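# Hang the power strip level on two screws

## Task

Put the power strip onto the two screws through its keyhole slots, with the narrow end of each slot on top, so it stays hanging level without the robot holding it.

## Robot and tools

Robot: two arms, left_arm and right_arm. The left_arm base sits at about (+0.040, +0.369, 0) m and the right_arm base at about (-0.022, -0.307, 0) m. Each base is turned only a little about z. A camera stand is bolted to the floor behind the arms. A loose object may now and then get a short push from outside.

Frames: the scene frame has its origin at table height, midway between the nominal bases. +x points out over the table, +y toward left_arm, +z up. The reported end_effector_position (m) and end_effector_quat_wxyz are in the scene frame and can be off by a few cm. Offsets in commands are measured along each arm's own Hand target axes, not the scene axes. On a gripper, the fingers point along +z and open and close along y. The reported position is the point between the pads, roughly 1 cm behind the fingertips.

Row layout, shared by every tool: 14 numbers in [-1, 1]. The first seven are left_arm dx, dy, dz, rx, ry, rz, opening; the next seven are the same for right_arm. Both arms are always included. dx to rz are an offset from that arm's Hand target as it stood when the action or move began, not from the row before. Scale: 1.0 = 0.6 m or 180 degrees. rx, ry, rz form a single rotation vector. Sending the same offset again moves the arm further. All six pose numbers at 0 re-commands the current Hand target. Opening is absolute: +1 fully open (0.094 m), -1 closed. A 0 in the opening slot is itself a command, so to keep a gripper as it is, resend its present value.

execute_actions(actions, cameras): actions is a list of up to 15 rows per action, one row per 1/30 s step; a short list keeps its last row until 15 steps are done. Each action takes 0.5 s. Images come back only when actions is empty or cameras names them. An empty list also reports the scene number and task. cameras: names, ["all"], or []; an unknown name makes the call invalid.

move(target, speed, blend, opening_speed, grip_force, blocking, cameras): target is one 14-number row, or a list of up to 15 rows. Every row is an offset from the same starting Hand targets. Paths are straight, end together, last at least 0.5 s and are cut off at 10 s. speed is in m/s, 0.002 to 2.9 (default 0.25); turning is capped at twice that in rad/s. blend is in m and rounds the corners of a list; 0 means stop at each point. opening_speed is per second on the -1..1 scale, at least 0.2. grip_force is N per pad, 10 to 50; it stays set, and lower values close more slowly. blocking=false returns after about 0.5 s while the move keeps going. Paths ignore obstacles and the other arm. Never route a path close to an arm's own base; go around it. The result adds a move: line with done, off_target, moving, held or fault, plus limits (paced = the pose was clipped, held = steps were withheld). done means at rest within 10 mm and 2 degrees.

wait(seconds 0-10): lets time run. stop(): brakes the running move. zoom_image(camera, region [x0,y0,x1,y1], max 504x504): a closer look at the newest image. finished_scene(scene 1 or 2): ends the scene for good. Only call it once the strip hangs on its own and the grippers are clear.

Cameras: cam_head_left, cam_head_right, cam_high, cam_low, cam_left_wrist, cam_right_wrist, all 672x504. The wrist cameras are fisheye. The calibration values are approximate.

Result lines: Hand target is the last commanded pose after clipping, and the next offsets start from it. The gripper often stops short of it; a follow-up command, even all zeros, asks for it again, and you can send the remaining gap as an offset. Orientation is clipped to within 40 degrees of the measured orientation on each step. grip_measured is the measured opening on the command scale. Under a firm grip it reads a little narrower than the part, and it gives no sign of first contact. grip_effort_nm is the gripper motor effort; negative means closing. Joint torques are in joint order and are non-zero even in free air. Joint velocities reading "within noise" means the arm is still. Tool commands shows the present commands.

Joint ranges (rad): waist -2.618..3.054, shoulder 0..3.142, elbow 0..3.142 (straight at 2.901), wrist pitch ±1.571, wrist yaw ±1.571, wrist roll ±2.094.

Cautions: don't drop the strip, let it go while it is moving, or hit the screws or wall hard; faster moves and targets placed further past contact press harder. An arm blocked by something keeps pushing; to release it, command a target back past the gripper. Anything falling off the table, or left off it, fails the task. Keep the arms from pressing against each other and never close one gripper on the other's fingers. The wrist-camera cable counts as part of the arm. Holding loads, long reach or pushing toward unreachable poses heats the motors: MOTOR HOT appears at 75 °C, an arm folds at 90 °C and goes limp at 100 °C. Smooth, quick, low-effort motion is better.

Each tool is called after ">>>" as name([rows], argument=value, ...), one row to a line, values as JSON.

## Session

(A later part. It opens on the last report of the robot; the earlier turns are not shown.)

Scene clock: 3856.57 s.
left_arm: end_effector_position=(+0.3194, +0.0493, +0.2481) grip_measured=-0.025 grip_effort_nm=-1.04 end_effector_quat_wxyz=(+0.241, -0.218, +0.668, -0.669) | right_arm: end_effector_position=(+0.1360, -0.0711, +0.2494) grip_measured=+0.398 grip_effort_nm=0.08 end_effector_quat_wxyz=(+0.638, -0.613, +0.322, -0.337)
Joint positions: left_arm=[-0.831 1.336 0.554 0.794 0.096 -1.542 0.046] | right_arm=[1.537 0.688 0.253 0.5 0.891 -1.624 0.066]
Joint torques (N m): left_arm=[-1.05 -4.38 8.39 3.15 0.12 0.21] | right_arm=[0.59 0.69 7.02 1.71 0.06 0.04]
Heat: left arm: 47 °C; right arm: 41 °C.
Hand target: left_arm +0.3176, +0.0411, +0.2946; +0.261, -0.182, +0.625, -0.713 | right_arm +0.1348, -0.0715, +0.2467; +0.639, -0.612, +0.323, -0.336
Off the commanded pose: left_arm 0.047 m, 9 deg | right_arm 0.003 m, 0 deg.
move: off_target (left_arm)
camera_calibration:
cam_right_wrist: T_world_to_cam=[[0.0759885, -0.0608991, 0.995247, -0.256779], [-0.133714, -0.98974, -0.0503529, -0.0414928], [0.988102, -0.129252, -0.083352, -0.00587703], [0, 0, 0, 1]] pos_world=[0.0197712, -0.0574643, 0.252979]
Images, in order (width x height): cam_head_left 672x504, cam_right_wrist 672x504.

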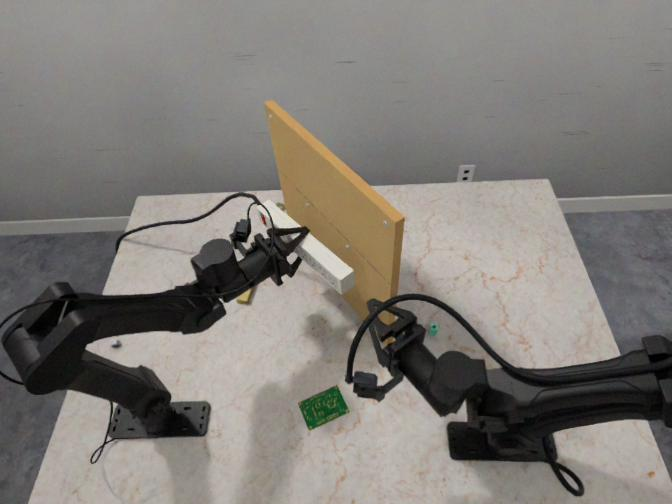

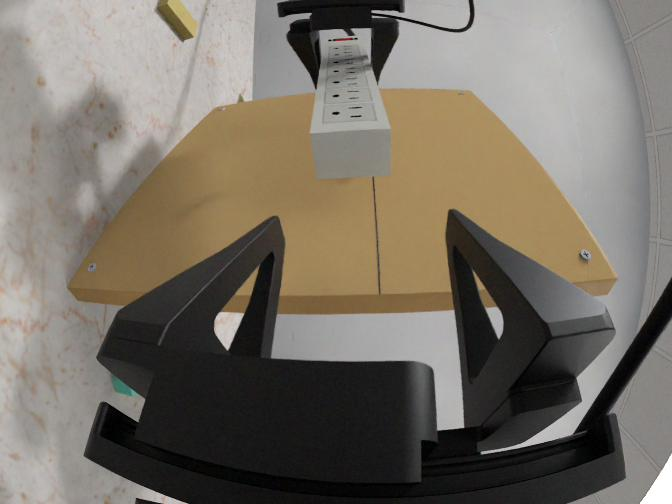

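>>> move(target=[0,0,0,0,0,0,-0.5,0,-0.004,0.11,0,0,0,0.4], speed=0.15, cameras=["cam_right_wrist"])

Scene clock: 3877.07 s.
left_arm: end_effector_position=(+0.3194, +0.0493, +0.2481) grip_measured=-0.025 grip_effort_nm=-1.04 end_effector_quat_wxyz=(+0.241, -0.218, +0.668, -0.669) | right_arm: end_effector_position=(+0.1864, -0.0372, +0.2395) grip_measured=+0.398 grip_effort_nm=0.08 end_effector_quat_wxyz=(+0.625, -0.626, +0.318, -0.341)
Joint positions: left_arm=[-0.831 1.336 0.554 0.794 0.096 -1.542 0.046] | right_arm=[1.266 1.004 0.331 0.692 0.621 -1.612 0.066]
Joint torques (N m): left_arm=[-1.02 -4.42 8.43 3.14 0.13 0.22] | right_arm=[-0.55 -0.87 9.77 1.85 -0.11 0.11]
Heat: left arm: 47 °C; right arm: 41 °C.
Hand target: left_arm +0.3176, +0.0411, +0.2946; +0.261, -0.182, +0.625, -0.713 | right_arm +0.1891, -0.0343, +0.2519; +0.639, -0.612, +0.323, -0.336
Off the commanded pose: left_arm 0.047 m, 9 deg | right_arm 0.013 m, 2 deg.
move: off_target (left_arm, right_arm)
camera_calibration:
cam_right_wrist: T_world_to_cam=[[0.0816751, -0.0237102, 0.996377, -0.248551], [-0.134438, -0.990842, -0.0125583, -0.0106153], [0.98755, -0.132926, -0.0841147, -0.0519509], [0, 0, 0, 1]] pos_world=[0.0701774, -0.023317, 0.243148]
Images, in order (width x height): cam_right_wrist 672x504.

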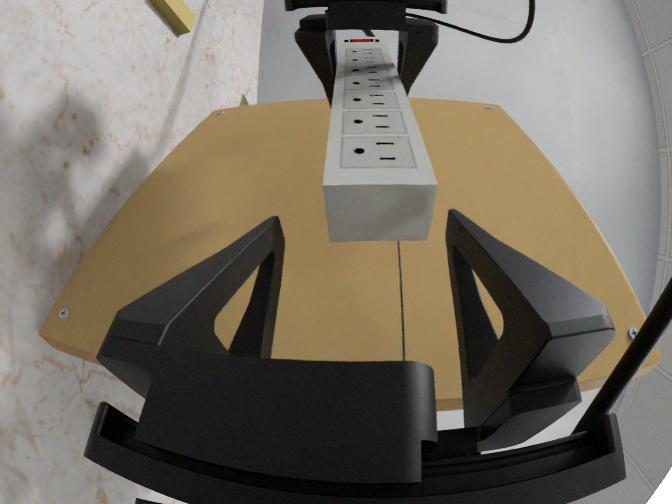

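>>> move(target=[0,0,0,0,0,0,-0.5,0,-0.014,0.01,0,0,0,0.4], speed=0.15, cameras=["cam_right_wrist"])

Scene clock: 3883.67 s.
left_arm: end_effector_position=(+0.3194, +0.0493, +0.2481) grip_measured=-0.025 grip_effort_nm=-1.04 end_effector_quat_wxyz=(+0.241, -0.218, +0.668, -0.669) | right_arm: end_effector_position=(+0.1911, -0.0338, +0.2550) grip_measured=+0.398 grip_effort_nm=0.08 end_effector_quat_wxyz=(+0.636, -0.614, +0.319, -0.340)
Joint positions: left_arm=[-0.831 1.336 0.554 0.794 0.096 -1.542 0.046] | right_arm=[1.249 1.012 0.371 0.691 0.604 -1.611 0.066]
Joint torques (N m): left_arm=[-1.06 -4.44 8.36 3.14 0.13 0.2] | right_arm=[-0.58 -1.02 10 1.52 -0.1 0.13]
Heat: left arm: 47 °C; right arm: 41 °C.
Hand target: left_arm +0.3176, +0.0411, +0.2946; +0.261, -0.182, +0.625, -0.713 | right_arm +0.1937, -0.0311, +0.2606; +0.639, -0.612, +0.323, -0.336
Off the commanded pose: left_arm 0.047 m, 9 deg | right_arm 0.007 m, 1 deg.
move: off_target (left_arm)
camera_calibration:
cam_right_wrist: T_world_to_cam=[[0.0708147, -0.0536681, 0.996045, -0.263166], [-0.13442, -0.989957, -0.0437833, 0.0015935], [0.988391, -0.130788, -0.0773176, -0.0566699], [0, 0, 0, 1]] pos_world=[0.0748622, -0.0199579, 0.257813]
Images, in order (width x height): cam_right_wrist 672x504.

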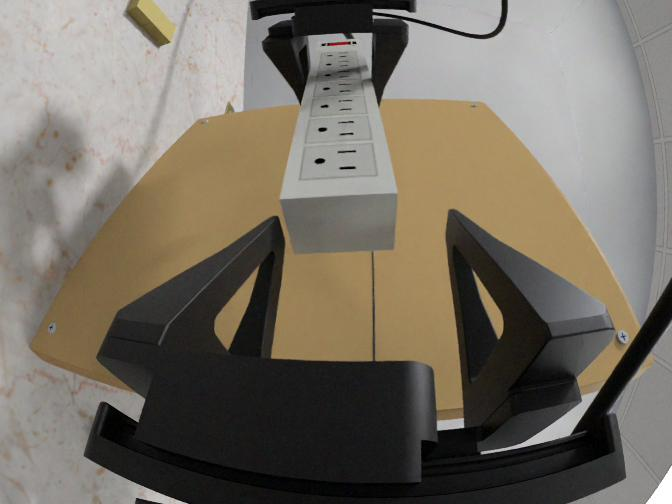

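>>> move(target=[0,0,0,0,0,0,-0.5,0,0.007,0.01,0,0,0,0.4], speed=0.15, cameras=["cam_right_wrist"])

Scene clock: 3897.33 s.
left_arm: end_effector_position=(+0.3194, +0.0493, +0.2481) grip_measured=-0.025 grip_effort_nm=-1.04 end_effector_quat_wxyz=(+0.241, -0.218, +0.668, -0.669) | right_arm: end_effector_position=(+0.1959, -0.0304, +0.2447) grip_measured=+0.398 grip_effort_nm=0.08 end_effector_quat_wxyz=(+0.626, -0.625, +0.318, -0.341)
Joint positions: left_arm=[-0.831 1.336 0.554 0.794 0.096 -1.542 0.046] | right_arm=[1.231 1.049 0.371 0.697 0.585 -1.61 0.066]
Joint torques (N m): left_arm=[-0.95 -4.42 8.46 3.14 0.12 0.21] | right_arm=[-0.61 -1.25 9.68 1.87 -0.13 0.13]
Heat: left arm: 47 °C; right arm: 42 °C.
Hand target: left_arm +0.3176, +0.0411, +0.2946; +0.261, -0.182, +0.625, -0.713 | right_arm +0.1988, -0.0275, +0.2566; +0.639, -0.612, +0.323, -0.336
Off the commanded pose: left_arm 0.047 m, 9 deg | right_arm 0.013 m, 2 deg.
move: off_target (left_arm, right_arm)
camera_calibration:
cam_right_wrist: T_world_to_cam=[[0.0821714, -0.0256765, 0.996287, -0.254593], [-0.134056, -0.990868, -0.0144802, -0.00218621], [0.987561, -0.132369, -0.0848631, -0.0597956], [0, 0, 0, 1]] pos_world=[0.079679, -0.0166184, 0.248541]
Images, in order (width x height): cam_right_wrist 672x504.

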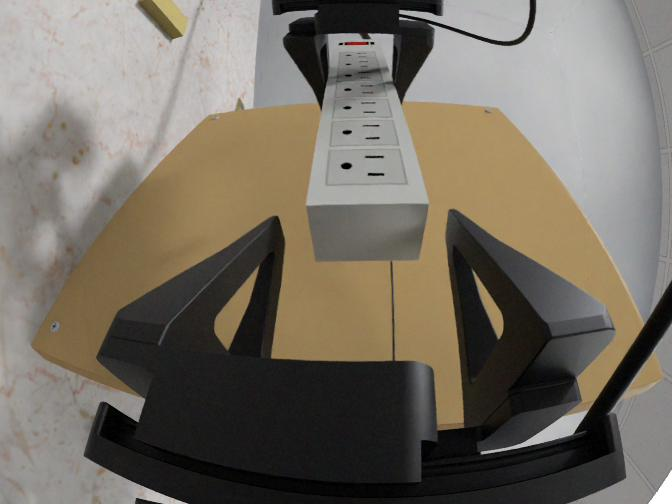

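Centered (367 vs 366). Advance ~13 mm more and grip.

>>> move(target=[0,0,0,0,0,0,-0.5,0,-0.002,0.026,0,0,0,0.4], speed=0.1)

>>> move(target=[0,0,0,0,0,0,-0.5,0,0,0,0,0,0,-0.5], opening_speed=0.3, cameras=["cam_right_wrist","cam_head_left"])

Scene clock: 3903.97 s.
left_arm: end_effector_position=(+0.3194, +0.0493, +0.2481) grip_measured=-0.025 grip_effort_nm=-1.04 end_effector_quat_wxyz=(+0.241, -0.218, +0.668, -0.669) | right_arm: end_effector_position=(+0.2083, -0.0222, +0.2464) grip_measured=+0.398 grip_effort_nm=0.08 end_effector_quat_wxyz=(+0.626, -0.625, +0.319, -0.341)
Joint positions: left_arm=[-0.831 1.336 0.554 0.794 0.096 -1.542 0.046] | right_arm=[1.189 1.116 0.41 0.724 0.544 -1.607 0.066]
Joint torques (N m): left_arm=[-1.02 -4.38 8.39 3.13 0.15 0.2] | right_arm=[-0.62 -1.57 9.99 1.86 -0.11 0.13]
Heat: left arm: 47 °C; right arm: 42 °C.
Hand target: left_arm +0.3176, +0.0411, +0.2946; +0.261, -0.182, +0.625, -0.713 | right_arm +0.2117, -0.0188, +0.2586; +0.639, -0.612, +0.323, -0.336
Off the commanded pose: left_arm 0.047 m, 9 deg | right_arm 0.013 m, 2 deg.
move: off_target (left_arm, right_arm)

Scene clock: 3907.17 s.
left_arm: end_effector_position=(+0.3194, +0.0493, +0.2489) grip_measured=-0.025 grip_effort_nm=-1.04 end_effector_quat_wxyz=(+0.241, -0.218, +0.667, -0.670) | right_arm: end_effector_position=(+0.2083, -0.0222, +0.2468) grip_measured=-0.056 grip_effort_nm=-1.05 end_effector_quat_wxyz=(+0.628, -0.623, +0.321, -0.338)
Joint positions: left_arm=[-0.831 1.336 0.554 0.798 0.096 -1.542 0.046] | right_arm=[1.189 1.116 0.41 0.726 0.543 -1.6 0.044]
Joint torques (N m): left_arm=[-1.03 -4.33 8.42 3.12 0.13 0.21] | right_arm=[-0.46 -1.66 10.13 1.9 -0.09 0.06]
Heat: left arm: 47 °C; right arm: 42 °C.
Hand target: left_arm +0.3175, +0.0411, +0.2947; +0.261, -0.182, +0.625, -0.713 | right_arm +0.2117, -0.0188, +0.2585; +0.639, -0.612, +0.323, -0.336
Off the commanded pose: left_arm 0.046 m, 8 deg | right_arm 0.013 m, 2 deg.
move: off_target (left_arm, right_arm)
camera_calibration:
cam_right_wrist: T_world_to_cam=[[0.0864968, -0.0339938, 0.995672, -0.258372], [-0.134348, -0.990687, -0.0221524, 0.00958459], [0.987152, -0.13185, -0.0902582, -0.0693391], [0, 0, 0, 1]] pos_world=[0.0920842, -0.00843011, 0.251208]
Images, in order (width x height): cam_head_left 672x504, cam_right_wrist 672x504.

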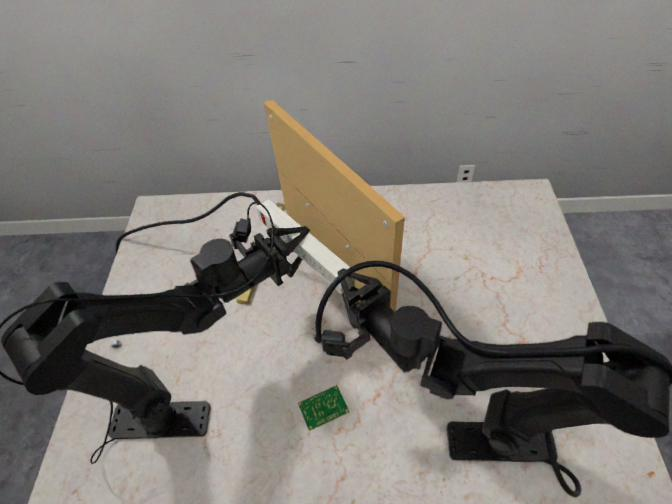

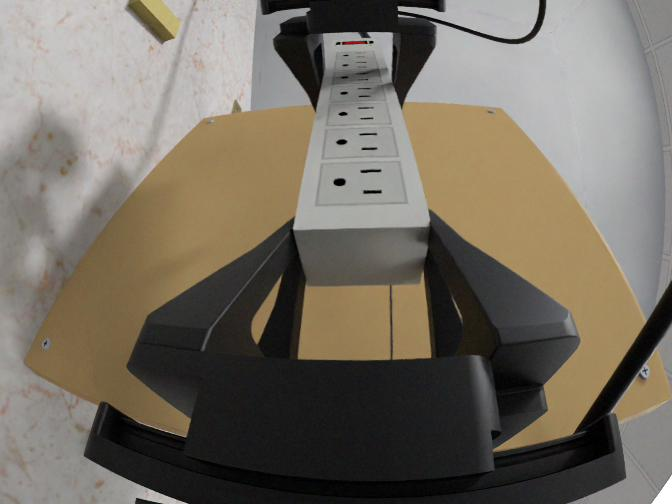

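>>> move(target=[0,0,0,0,0,0,0.3,0,0,0,0,0,0,-0.5], opening_speed=0.3, cameras=["cam_right_wrist","cam_left_wrist"])

Scene clock: 3915.30 s.
left_arm: end_effector_position=(+0.3190, +0.0490, +0.2515) grip_measured=+0.298 grip_effort_nm=0.10 end_effector_quat_wxyz=(+0.245, -0.213, +0.665, -0.673) | right_arm: end_effector_position=(+0.2083, -0.0221, +0.2453) grip_measured=-0.057 grip_effort_nm=-1.05 end_effector_quat_wxyz=(+0.625, -0.626, +0.320, -0.339)
Joint positions: left_arm=[-0.832 1.336 0.554 0.808 0.096 -1.533 0.061] | right_arm=[1.189 1.116 0.41 0.719 0.543 -1.603 0.044]
Joint torques (N m): left_arm=[-0.87 -4.22 8.5 3 0.15 0.11] | right_arm=[-0.59 -1.74 9.94 1.94 -0.11 0.1]
Heat: left arm: 47 °C; right arm: 42 °C.
Hand target: left_arm +0.3175, +0.0410, +0.2946; +0.261, -0.182, +0.625, -0.713 | right_arm +0.2117, -0.0188, +0.2586; +0.639, -0.612, +0.323, -0.336
Off the commanded pose: left_arm 0.044 m, 8 deg | right_arm 0.014 m, 2 deg.
move: off_target (left_arm, right_arm)
camera_calibration:
cam_left_wrist: T_world_to_cam=[[-0.117558, -0.11571, 0.986302, -0.199289], [-0.982643, 0.157073, -0.0986946, 0.323013], [-0.143502, -0.980785, -0.132167, 0.242862], [0, 0, 0, 1]] pos_world=[0.32883, 0.164399, 0.260538]
cam_right_wrist: T_world_to_cam=[[0.0876248, -0.0251923, 0.995835, -0.256963], [-0.134373, -0.990842, -0.0132423, 0.00743845], [0.987049, -0.132653, -0.0902075, -0.0694696], [0, 0, 0, 1]] pos_world=[0.0920857, -0.00831849, 0.249725]
Images, in order (width x height): cam_left_wrist 672x504, cam_right_wrist 672x504.

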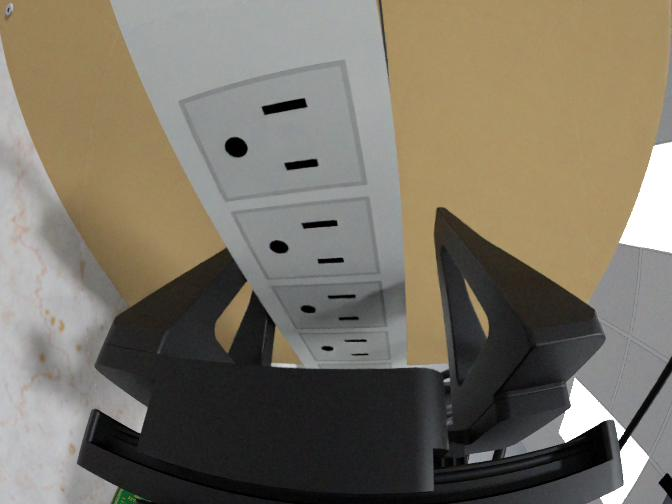

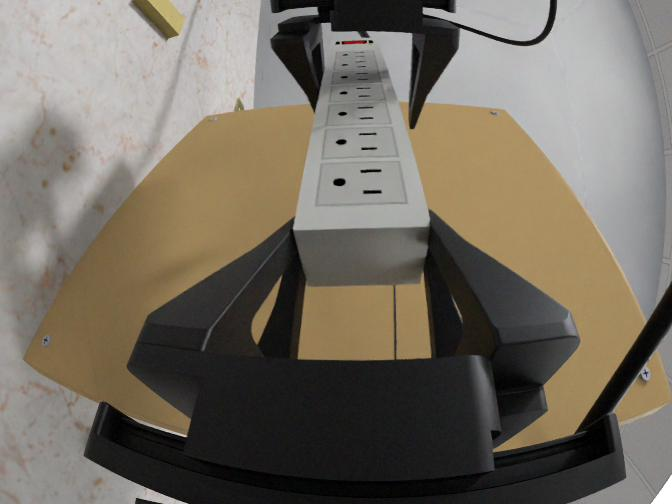

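>>> move(target=[0,0,-0.034,0,0,0,0.3,0,0,0,0,0,0,-0.5], speed=0.06, cameras=["cam_right_wrist","cam_left_wrist","cam_high"])

>>> zoom_image(camera="cam_high", region=[330, 200, 500, 350])

Scene clock: 3929.47 s.
left_arm: end_effector_position=(+0.3132, +0.0556, +0.2554) grip_measured=+0.298 grip_effort_nm=0.09 end_effector_quat_wxyz=(+0.248, -0.211, +0.661, -0.677) | right_arm: end_effector_position=(+0.2074, -0.0208, +0.2468) grip_measured=-0.057 grip_effort_nm=-1.05 end_effector_quat_wxyz=(+0.629, -0.626, +0.317, -0.336)
Joint positions: left_arm=[-0.832 1.295 0.527 0.806 0.096 -1.532 0.061] | right_arm=[1.189 1.116 0.41 0.725 0.534 -1.603 0.044]
Joint torques (N m): left_arm=[-0.13 -6.63 5.74 2.92 0.22 0.1] | right_arm=[-0.61 -1.72 9.85 1.87 0.03 0.07]
Heat: left arm: 47 °C; right arm: 42 °C.
Hand target: left_arm +0.3055, +0.0572, +0.2915; +0.261, -0.182, +0.625, -0.713 | right_arm +0.2117, -0.0188, +0.2586; +0.639, -0.612, +0.323, -0.336
Off the commanded pose: left_arm 0.037 m, 7 deg | right_arm 0.013 m, 2 deg.
move: off_target (left_arm, right_arm)
camera_calibration:
cam_left_wrist: T_world_to_cam=[[-0.127354, -0.106823, 0.986088, -0.200394], [-0.98172, 0.155355, -0.10996, 0.319408], [-0.141448, -0.982066, -0.124655, 0.246558], [0, 0, 0, 1]] pos_world=[0.322923, 0.171108, 0.263463]
cam_right_wrist: T_world_to_cam=[[0.0851324, -0.0302147, 0.995911, -0.257886], [-0.12529, -0.991931, -0.0193839, 0.00823474], [0.988461, -0.123127, -0.0882311, -0.0688109], [0, 0, 0, 1]] pos_world=[0.0910031, -0.00809617, 0.25092]
Images, in order (width x height): cam_high 672x504, cam_left_wrist 672x504, cam_right_wrist 672x504.

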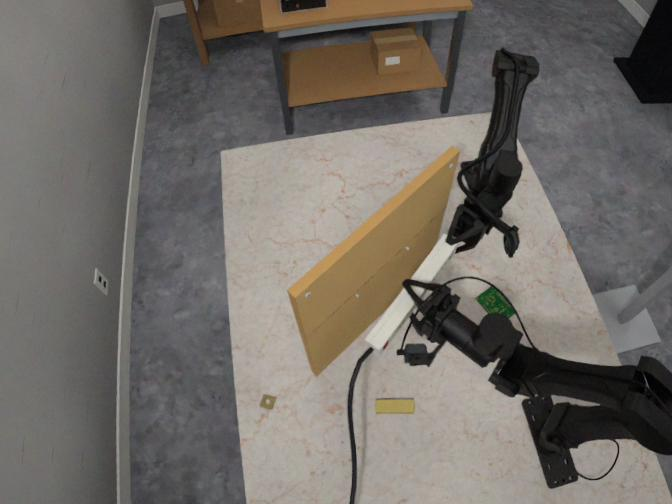

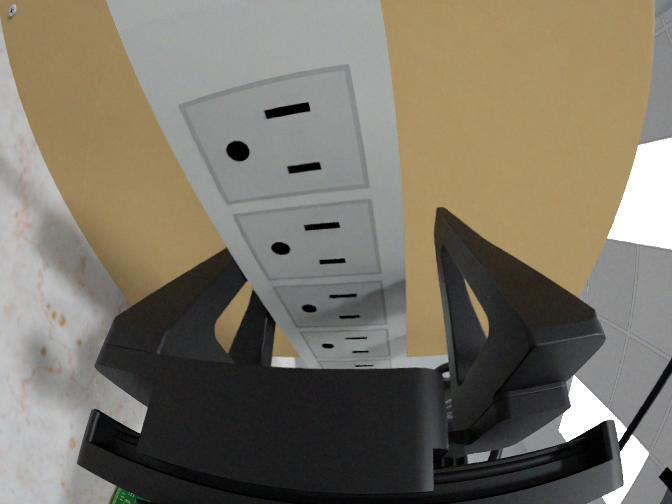

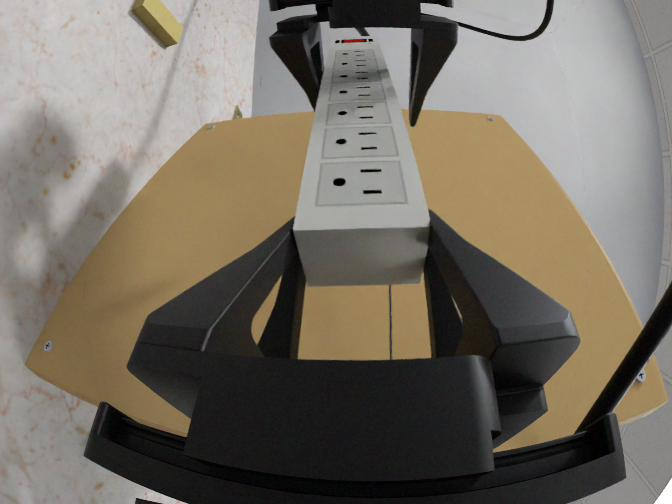

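Scaled by 2.965 from the camera's 672x504 image, which has a finer 960x720 frame.

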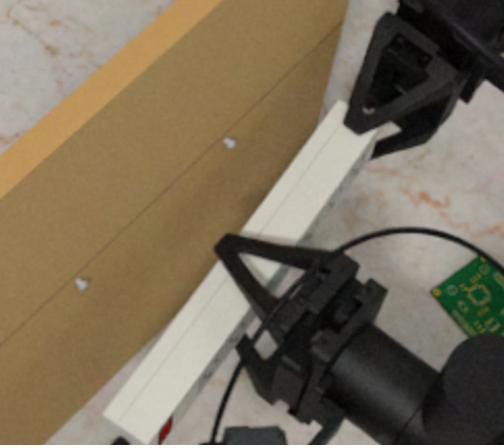

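>>> move(target=[0,0.002,-0.022,0,0,0,0.3,0,0,0,0,0,0,-0.5], speed=0.06, cameras=["cam_right_wrist","cam_high"])

>>> zoom_image(camera="cam_high", region=[330, 200, 500, 350])

Scene clock: 3941.07 s.
left_arm: end_effector_position=(+0.3052, +0.0654, +0.2546) grip_measured=+0.298 grip_effort_nm=0.09 end_effector_quat_wxyz=(+0.249, -0.209, +0.659, -0.678) | right_arm: end_effector_position=(+0.2042, -0.0164, +0.2468) grip_measured=-0.057 grip_effort_nm=-1.05 end_effector_quat_wxyz=(+0.634, -0.630, +0.307, -0.327)
Joint positions: left_arm=[-0.827 1.24 0.482 0.803 0.101 -1.531 0.061] | right_arm=[1.189 1.116 0.41 0.725 0.504 -1.603 0.044]
Joint torques (N m): left_arm=[0.01 -6.11 5.67 2.85 0.31 0.09] | right_arm=[-0.53 -1.69 9.84 1.91 0.36 0.11]
Heat: left arm: 46 °C; right arm: 42 °C.
Hand target: left_arm +0.2980, +0.0676, +0.2882; +0.261, -0.182, +0.625, -0.713 | right_arm +0.2117, -0.0188, +0.2586; +0.639, -0.612, +0.323, -0.336
Off the commanded pose: left_arm 0.035 m, 7 deg | right_arm 0.014 m, 3 deg.
move: off_target (left_arm, right_arm)
camera_calibration:
cam_right_wrist: T_world_to_cam=[[0.0854113, -0.0275009, 0.995966, -0.257588], [-0.0956906, -0.995225, -0.0192742, 0.00605367], [0.99174, -0.0936584, -0.087635, -0.0655303], [0, 0, 0, 1]] pos_world=[0.0875692, -0.00719659, 0.250923]
Images, in order (width x height): cam_high 672x504, cam_right_wrist 672x504.

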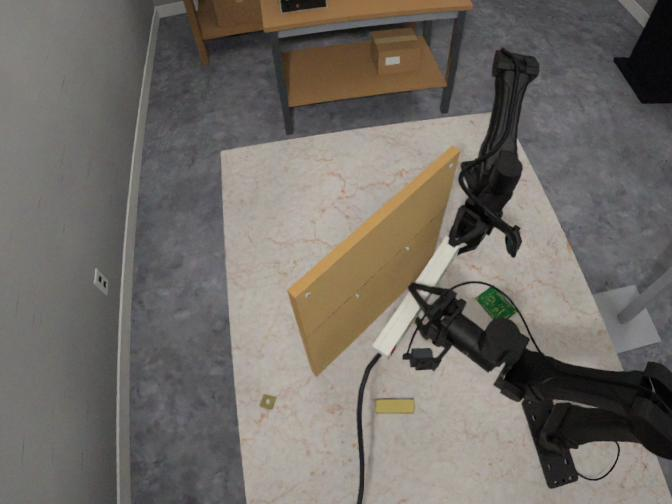

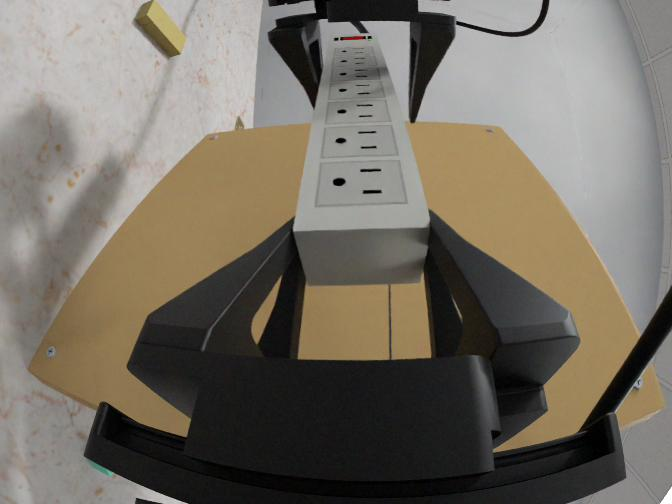

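Scaled by 2.965 from the camera's 672x504 image, which has a finer 960x720 frame.

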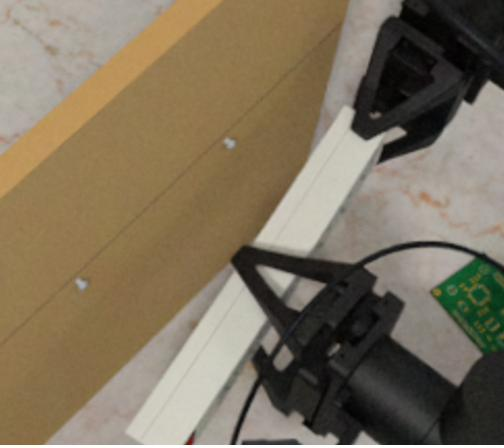

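>>> move(target=[0,0,0,0,0,0,0.9,0,0,0,0,0,0,-0.6], opening_speed=0.4, cameras=["cam_right_wrist","cam_left_wrist"])

Scene clock: 3955.00 s.
left_arm: end_effector_position=(+0.3039, +0.0656, +0.2574) grip_measured=+0.898 grip_effort_nm=0.10 end_effector_quat_wxyz=(+0.249, -0.206, +0.657, -0.681) | right_arm: end_effector_position=(+0.2045, -0.0159, +0.2409) grip_measured=-0.057 grip_effort_nm=-1.05 end_effector_quat_wxyz=(+0.625, -0.639, +0.307, -0.327)
Joint positions: left_arm=[-0.827 1.233 0.482 0.804 0.106 -1.531 0.089] | right_arm=[1.189 1.121 0.41 0.707 0.504 -1.603 0.044]
Joint torques (N m): left_arm=[0.09 -5.57 5.68 2.84 0.19 0.07] | right_arm=[-0.5 -2.36 9.78 2.08 0.4 0.11]
Heat: left arm: 46 °C; right arm: 43 °C.
Hand target: left_arm +0.2979, +0.0677, +0.2884; +0.261, -0.182, +0.625, -0.713 | right_arm +0.2117, -0.0188, +0.2585; +0.639, -0.612, +0.323, -0.336
Off the commanded pose: left_arm 0.031 m, 6 deg | right_arm 0.019 m, 4 deg.
move: off_target (left_arm, right_arm)
camera_calibration:
cam_left_wrist: T_world_to_cam=[[-0.138205, -0.0970478, 0.985637, -0.19969], [-0.979618, 0.159868, -0.12162, 0.311005], [-0.145769, -0.982356, -0.117164, 0.25471], [0, 0, 0, 1]] pos_world=[0.314197, 0.181117, 0.264489]
cam_right_wrist: T_world_to_cam=[[0.0951527, -0.00604012, 0.995444, -0.253218], [-0.0958324, -0.995393, 0.00312063, 0.00121614], [0.990839, -0.0956927, -0.0952932, -0.0642599], [0, 0, 0, 1]] pos_world=[0.0878821, -0.00646814, 0.245937]
Images, in order (width x height): cam_left_wrist 672x504, cam_right_wrist 672x504.

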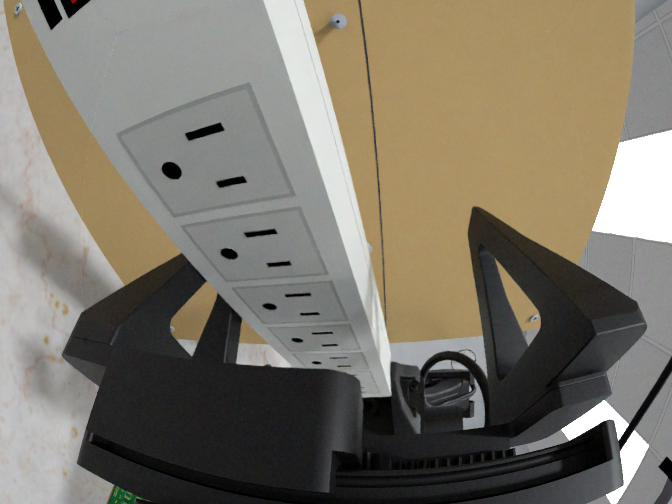

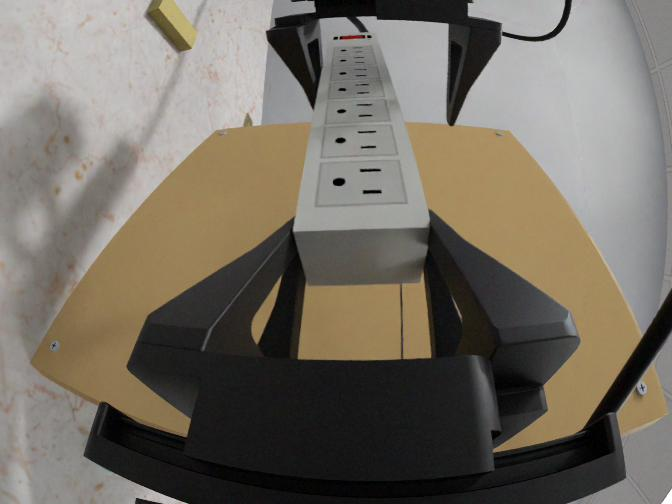

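>>> move(target=[0,0,0,0,0,0,0.9,0,-0.004,0,0.03,0.05,0,-0.6], speed=0.1, cameras=["cam_right_wrist","cam_left_wrist","cam_high"])

>>> zoom_image(camera="cam_high", region=[330, 200, 500, 350])

Scene clock: 3971.33 s.
left_arm: end_effector_position=(+0.3050, +0.0668, +0.2602) grip_measured=+0.898 grip_effort_nm=0.10 end_effector_quat_wxyz=(+0.252, -0.205, +0.653, -0.684) | right_arm: end_effector_position=(+0.2065, -0.0111, +0.2378) grip_measured=-0.058 grip_effort_nm=-1.05 end_effector_quat_wxyz=(+0.616, -0.601, +0.328, -0.390)
Joint positions: left_arm=[-0.823 1.233 0.482 0.816 0.107 -1.529 0.089] | right_arm=[1.281 1.296 0.41 0.968 0.728 -1.69 0.044]
Joint torques (N m): left_arm=[-0.32 -5.46 5.75 2.68 0.2 0.05] | right_arm=[0.13 -3.11 8.44 2.49 0.66 0.08]
Heat: left arm: 45 °C; right arm: 45 °C.
Hand target: left_arm +0.2980, +0.0677, +0.2883; +0.261, -0.182, +0.625, -0.713 | right_arm +0.2116, -0.0189, +0.2609; +0.640, -0.553, +0.356, -0.398
Off the commanded pose: left_arm 0.029 m, 5 deg | right_arm 0.025 m, 7 deg.
move: off_target (left_arm, right_arm)
camera_calibration:
cam_left_wrist: T_world_to_cam=[[-0.146848, -0.090424, 0.985017, -0.199901], [-0.97907, 0.15515, -0.131719, 0.31504], [-0.140915, -0.983744, -0.111315, 0.253397], [0, 0, 0, 1]] pos_world=[0.314798, 0.182324, 0.266609]
cam_right_wrist: T_world_to_cam=[[0.0219484, -0.0244293, 0.999461, -0.236294], [-0.227837, -0.973518, -0.0187918, 0.0389302], [0.973452, -0.227302, -0.0269331, -0.0802319], [0, 0, 0, 1]] pos_world=[0.0921579, 0.0138899, 0.234738]
Images, in order (width x height): cam_high 672x504, cam_left_wrist 672x504, cam_right_wrist 672x504.

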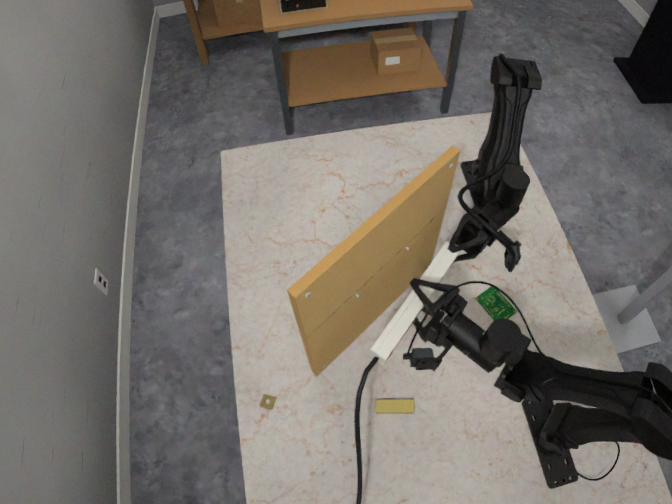

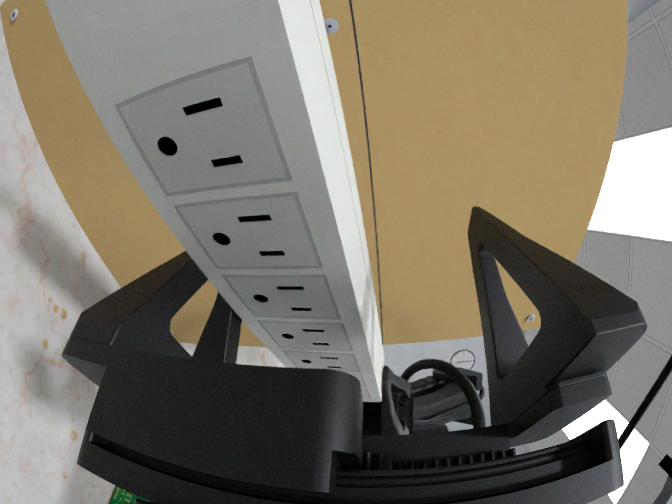

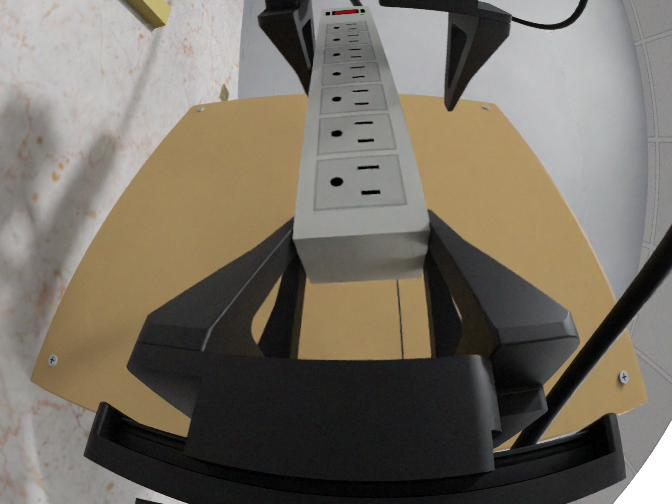

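Scaled by 2.965 from the camera's 672x504 image, which has a finer 960x720 frame.

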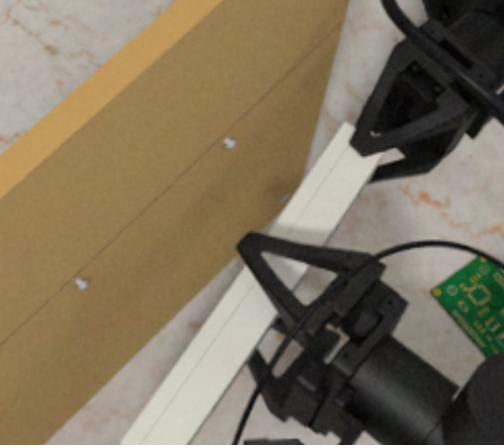

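>>> move(target=[0,0,0,0,0,0,0.9,0.02,-0.035,0,0,0,0,-0.6], speed=0.1, cameras=["cam_right_wrist","cam_left_wrist","cam_high"])

>>> zoom_image(camera="cam_high", region=[330, 200, 500, 350])

Scene clock: 3986.43 s.
left_arm: end_effector_position=(+0.3018, +0.0653, +0.2641) grip_measured=+0.898 grip_effort_nm=0.10 end_effector_quat_wxyz=(+0.249, -0.197, +0.650, -0.690) | right_arm: end_effector_position=(+0.2061, -0.0188, +0.2442) grip_measured=-0.059 grip_effort_nm=-1.05 end_effector_quat_wxyz=(+0.610, -0.608, +0.325, -0.390)
Joint positions: left_arm=[-0.823 1.229 0.482 0.824 0.124 -1.529 0.089] | right_arm=[1.268 1.219 0.41 0.876 0.712 -1.692 0.044]
Joint torques (N m): left_arm=[-0.2 -5.04 5.81 2.61 0.03 0.07] | right_arm=[-1.1 -6.13 10.39 2.07 0.48 0.11]
Heat: left arm: 45 °C; right arm: 45 °C.
Hand target: left_arm +0.2980, +0.0677, +0.2883; +0.261, -0.182, +0.625, -0.713 | right_arm +0.2143, -0.0312, +0.2816; +0.640, -0.553, +0.356, -0.398
Off the commanded pose: left_arm 0.025 m, 5 deg | right_arm 0.040 m, 8 deg.
move: off_target (left_arm, right_arm)
camera_calibration:
cam_left_wrist: T_world_to_cam=[[-0.158208, -0.0790329, 0.984238, -0.201495], [-0.974833, 0.171063, -0.14296, 0.313279], [-0.157068, -0.982085, -0.104107, 0.254814], [0, 0, 0, 1]] pos_world=[0.313539, 0.180733, 0.269633]
cam_right_wrist: T_world_to_cam=[[0.0252352, -0.00648565, 0.999661, -0.243267], [-0.224368, -0.974504, -0.000658555, 0.0261894], [0.974178, -0.224275, -0.026047, -0.0816661], [0, 0, 0, 1]] pos_world=[0.0915722, 0.00562832, 0.241074]
Images, in order (width x height): cam_high 672x504, cam_left_wrist 672x504, cam_right_wrist 672x504.

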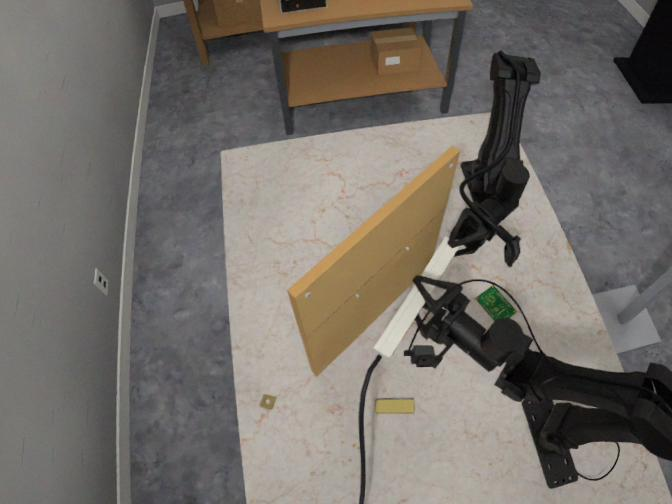

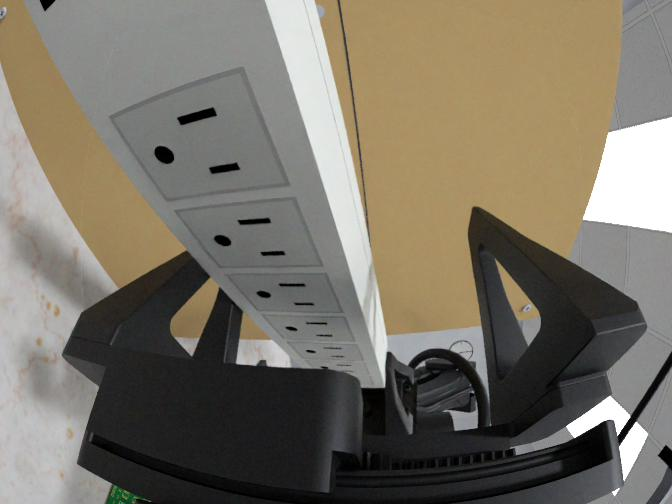

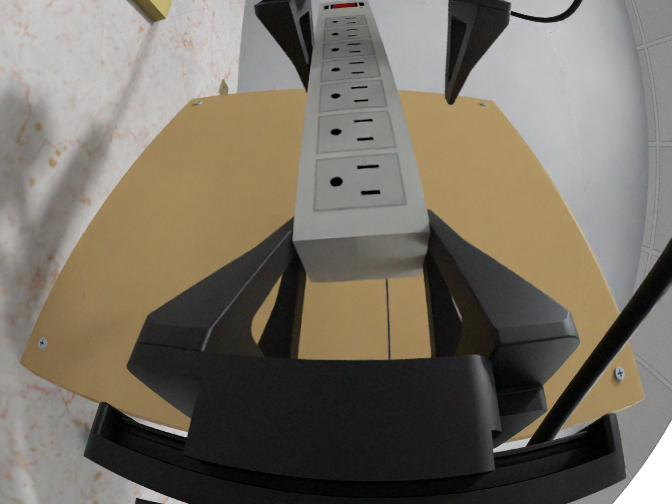

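Scaled by 2.965 from the camera's 672x504 image, which has a finer 960x720 frame.

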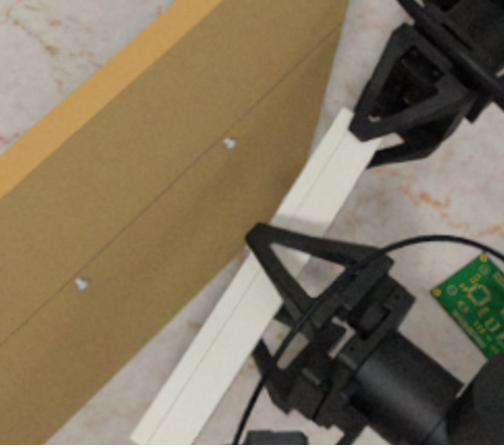

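>>> move(target=[0,0.03,0,-0.01,0,0,0.95,0,0,0,0,0,0,-0.6], speed=0.1, cameras=["cam_right_wrist","cam_left_wrist","cam_high"])

>>> zoom_image(camera="cam_high", region=[330, 200, 500, 350])

Scene clock: 3993.87 s.
left_arm: end_effector_position=(+0.3017, +0.0652, +0.2601) grip_measured=+0.948 grip_effort_nm=0.10 end_effector_quat_wxyz=(+0.248, -0.197, +0.650, -0.690) | right_arm: end_effector_position=(+0.2061, -0.0186, +0.2413) grip_measured=-0.059 grip_effort_nm=-1.05 end_effector_quat_wxyz=(+0.606, -0.613, +0.323, -0.391)
Joint positions: left_arm=[-0.823 1.241 0.47 0.848 0.124 -1.529 0.092] | right_arm=[1.268 1.219 0.41 0.862 0.711 -1.692 0.044]
Joint torques (N m): left_arm=[0.05 -2.97 5.03 2.64 0.02 0.07] | right_arm=[-1.36 -6.32 10.44 2.24 0.49 0.11]
Heat: left arm: 45 °C; right arm: 44 °C.
Hand target: left_arm +0.3006, +0.0662, +0.2706; +0.258, -0.186, +0.636, -0.703 | right_arm +0.2142, -0.0311, +0.2815; +0.640, -0.553, +0.356, -0.398
Off the commanded pose: left_arm 0.011 m, 3 deg | right_arm 0.043 m, 9 deg.
move: off_target (left_arm, right_arm)
camera_calibration:
cam_left_wrist: T_world_to_cam=[[-0.158544, -0.0786849, 0.984212, -0.197419], [-0.974665, 0.171755, -0.143275, 0.312613], [-0.15777, -0.981992, -0.103922, 0.254443], [0, 0, 0, 1]] pos_world=[0.313537, 0.180634, 0.265534]
cam_right_wrist: T_world_to_cam=[[0.0298555, 0.00648601, 0.999533, -0.241154], [-0.223626, -0.974588, 0.0130037, 0.0229836], [0.974218, -0.22391, -0.0276464, -0.081339], [0, 0, 0, 1]] pos_world=[0.0915814, 0.00575103, 0.238494]
Images, in order (width x height): cam_high 672x504, cam_left_wrist 672x504, cam_right_wrist 672x504.

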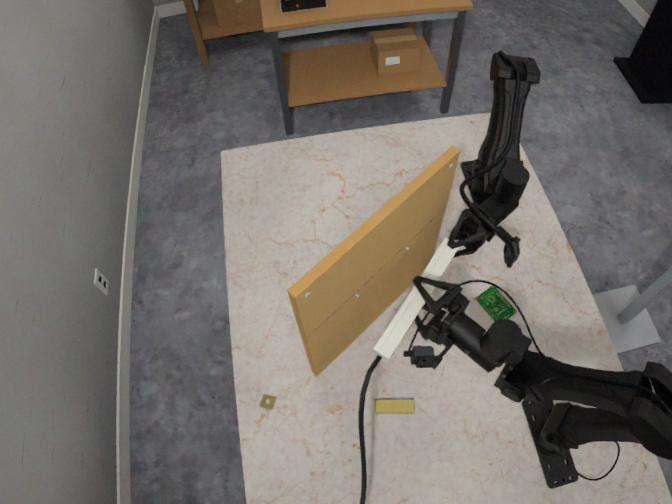

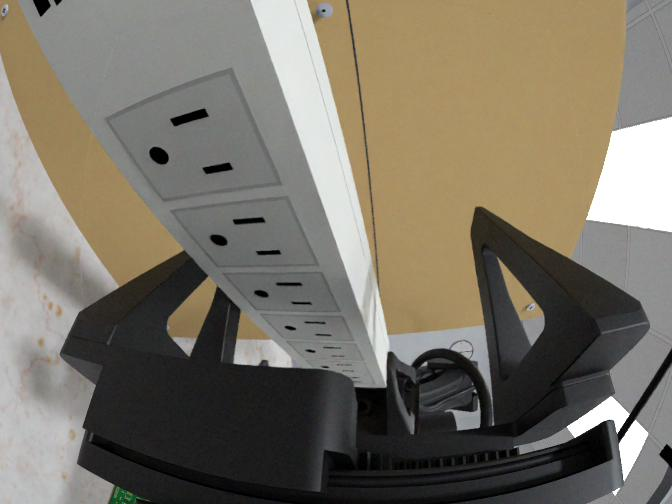

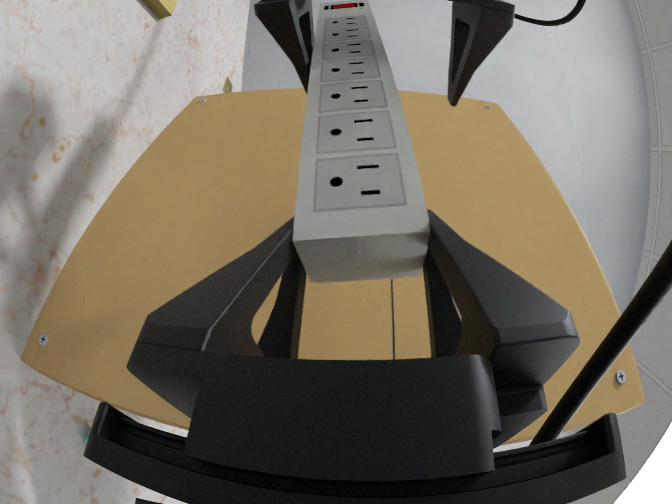

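Scaled by 2.965 from the camera's 672x504 image, which has a finer 960x720 frame.

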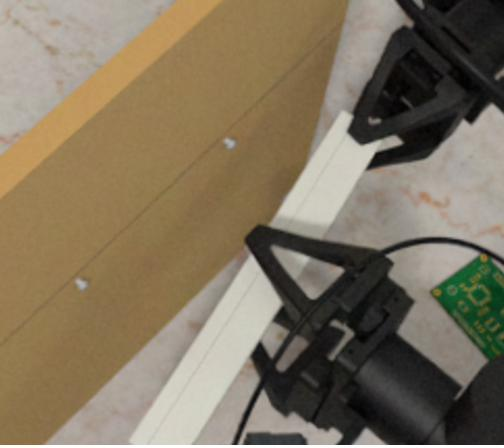

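>>> move(target=[0,0.03,-0.004,-0.005,0,0,0.95,0,0,0,0,0,0,-0.6], speed=0.1, cameras=["cam_left_wrist"])

Scene clock: 3999.17 s.
left_arm: end_effector_position=(+0.3014, +0.0655, +0.2473) grip_measured=+0.948 grip_effort_nm=0.10 end_effector_quat_wxyz=(+0.249, -0.197, +0.649, -0.691) | right_arm: end_effector_position=(+0.2085, -0.0208, +0.2348) grip_measured=-0.059 grip_effort_nm=-1.05 end_effector_quat_wxyz=(+0.592, -0.622, +0.325, -0.396)
Joint positions: left_arm=[-0.823 1.282 0.433 0.93 0.124 -1.529 0.092] | right_arm=[1.262 1.219 0.41 0.831 0.718 -1.693 0.044]
Joint torques (N m): left_arm=[0.4 -2.81 4.71 2.48 0.06 0.11] | right_arm=[-0.88 -6.56 10.25 2.53 0.44 0.19]
Heat: left arm: 45 °C; right arm: 45 °C.
Hand target: left_arm +0.3015, +0.0670, +0.2525; +0.257, -0.188, +0.642, -0.698 | right_arm +0.2142, -0.0312, +0.2815; +0.640, -0.553, +0.356, -0.398
Off the commanded pose: left_arm 0.005 m, 2 deg | right_arm 0.048 m, 10 deg.
move: off_target (right_arm)
camera_calibration:
cam_left_wrist: T_world_to_cam=[[-0.160701, -0.0770305, 0.983993, -0.18432], [-0.97436, 0.171444, -0.145707, 0.310994], [-0.157475, -0.982178, -0.102607, 0.25296], [0, 0, 0, 1]] pos_world=[0.313235, 0.180935, 0.252639]
Images, in order (width x height): cam_left_wrist 672x504.

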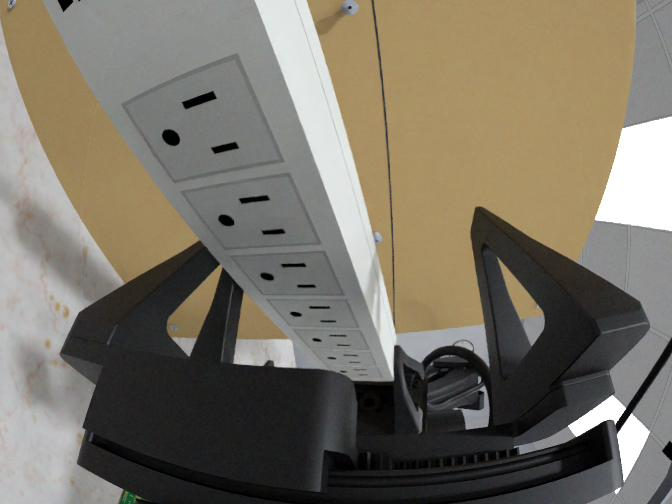

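>>> move([
  [0,0.014,0,0,0,0,0.95,0,0,0,0,0,0,-0.6],
  [0,0.014,-0.022,0,0,0,0.95,0,0,0,0,0,0,-0.6],
], speed=0.08, cameras=["cam_left_wrist","cam_high","cam_right_wrist"])

>>> zoom_image(camera="cam_high", region=[330, 200, 500, 350])

Scene clock: 4008.27 s.
left_arm: end_effector_position=(+0.2970, +0.0747, +0.2346) grip_measured=+0.948 grip_effort_nm=0.10 end_effector_quat_wxyz=(+0.251, -0.198, +0.649, -0.691) | right_arm: end_effector_position=(+0.2086, -0.0209, +0.2346) grip_measured=-0.059 grip_effort_nm=-1.05 end_effector_quat_wxyz=(+0.592, -0.622, +0.325, -0.397)
Joint positions: left_arm=[-0.813 1.281 0.369 0.993 0.13 -1.529 0.092] | right_arm=[1.262 1.219 0.41 0.83 0.719 -1.693 0.044]
Joint velocities: left_arm=[within noise] | right_arm=[-0.002 -0.017 -0.002 0.007 0.007 0.154 0]
Joint torques (N m): left_arm=[0.44 -4.44 4.57 2.23 0.13 0.1] | right_arm=[-0.92 -6.6 10.19 2.49 0.39 0.12]
Heat: left arm: 45 °C; right arm: 46 °C.
Hand target: left_arm +0.2947, +0.0772, +0.2428; +0.257, -0.188, +0.641, -0.698 | right_arm +0.2142, -0.0311, +0.2815; +0.640, -0.553, +0.356, -0.398
Off the commanded pose: left_arm 0.009 m, 2 deg | right_arm 0.048 m, 10 deg.
move: off_target (right_arm)
camera_calibration:
cam_left_wrist: T_world_to_cam=[[-0.160899, -0.0779119, 0.983891, -0.171655], [-0.975164, 0.166283, -0.146305, 0.304065], [-0.152205, -0.982995, -0.102732, 0.258567], [0, 0, 0, 1]] pos_world=[0.308249, 0.190235, 0.239938]
cam_right_wrist: T_world_to_cam=[[0.0410809, 0.03701, 0.99847, -0.235941], [-0.236664, -0.970516, 0.0457111, 0.0164337], [0.970723, -0.238179, -0.0311108, -0.0832186], [0, 0, 0, 1]] pos_world=[0.0943642, 0.00486039, 0.23224]
Images, in order (width x height): cam_high 672x504, cam_left_wrist 672x504, cam_right_wrist 672x504.

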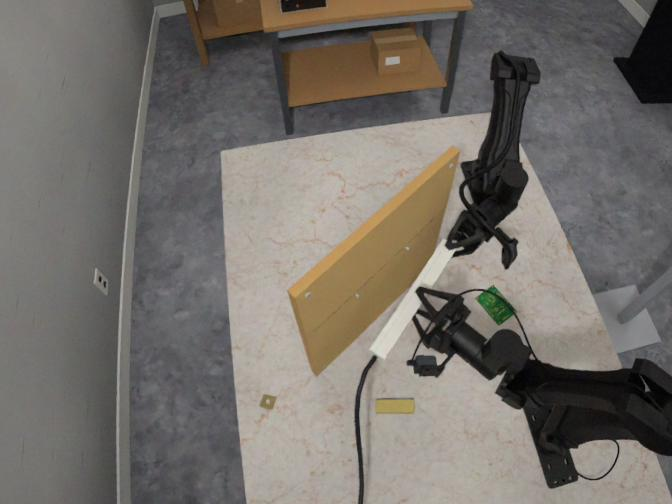

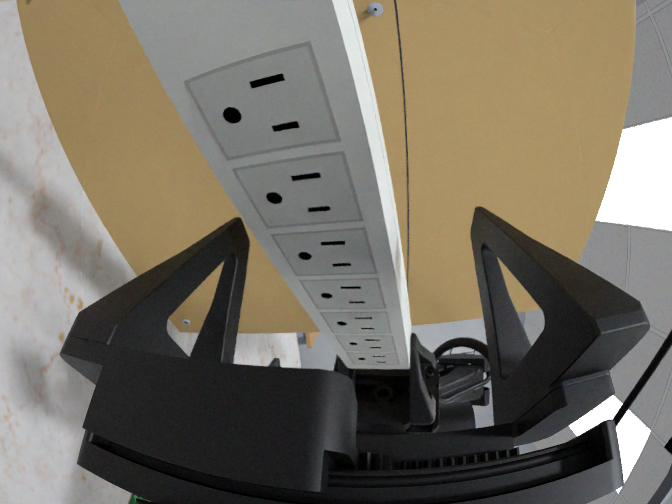

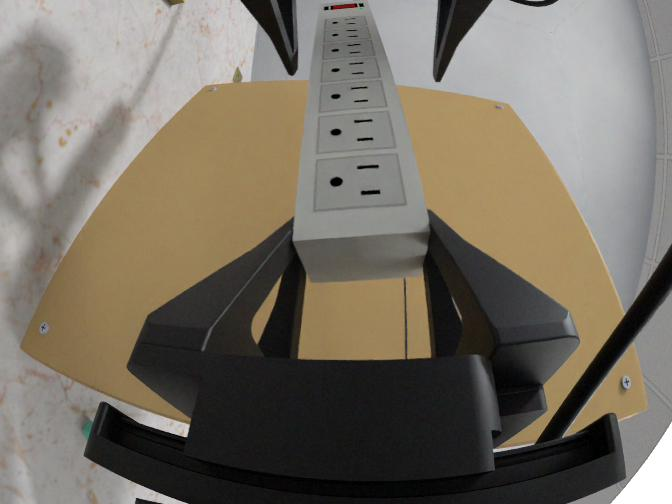

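Scaled by 2.965 from the camera's 672x504 image, which has a finer 960x720 frame.

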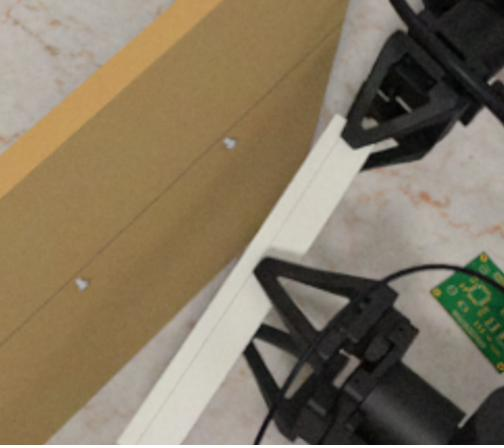

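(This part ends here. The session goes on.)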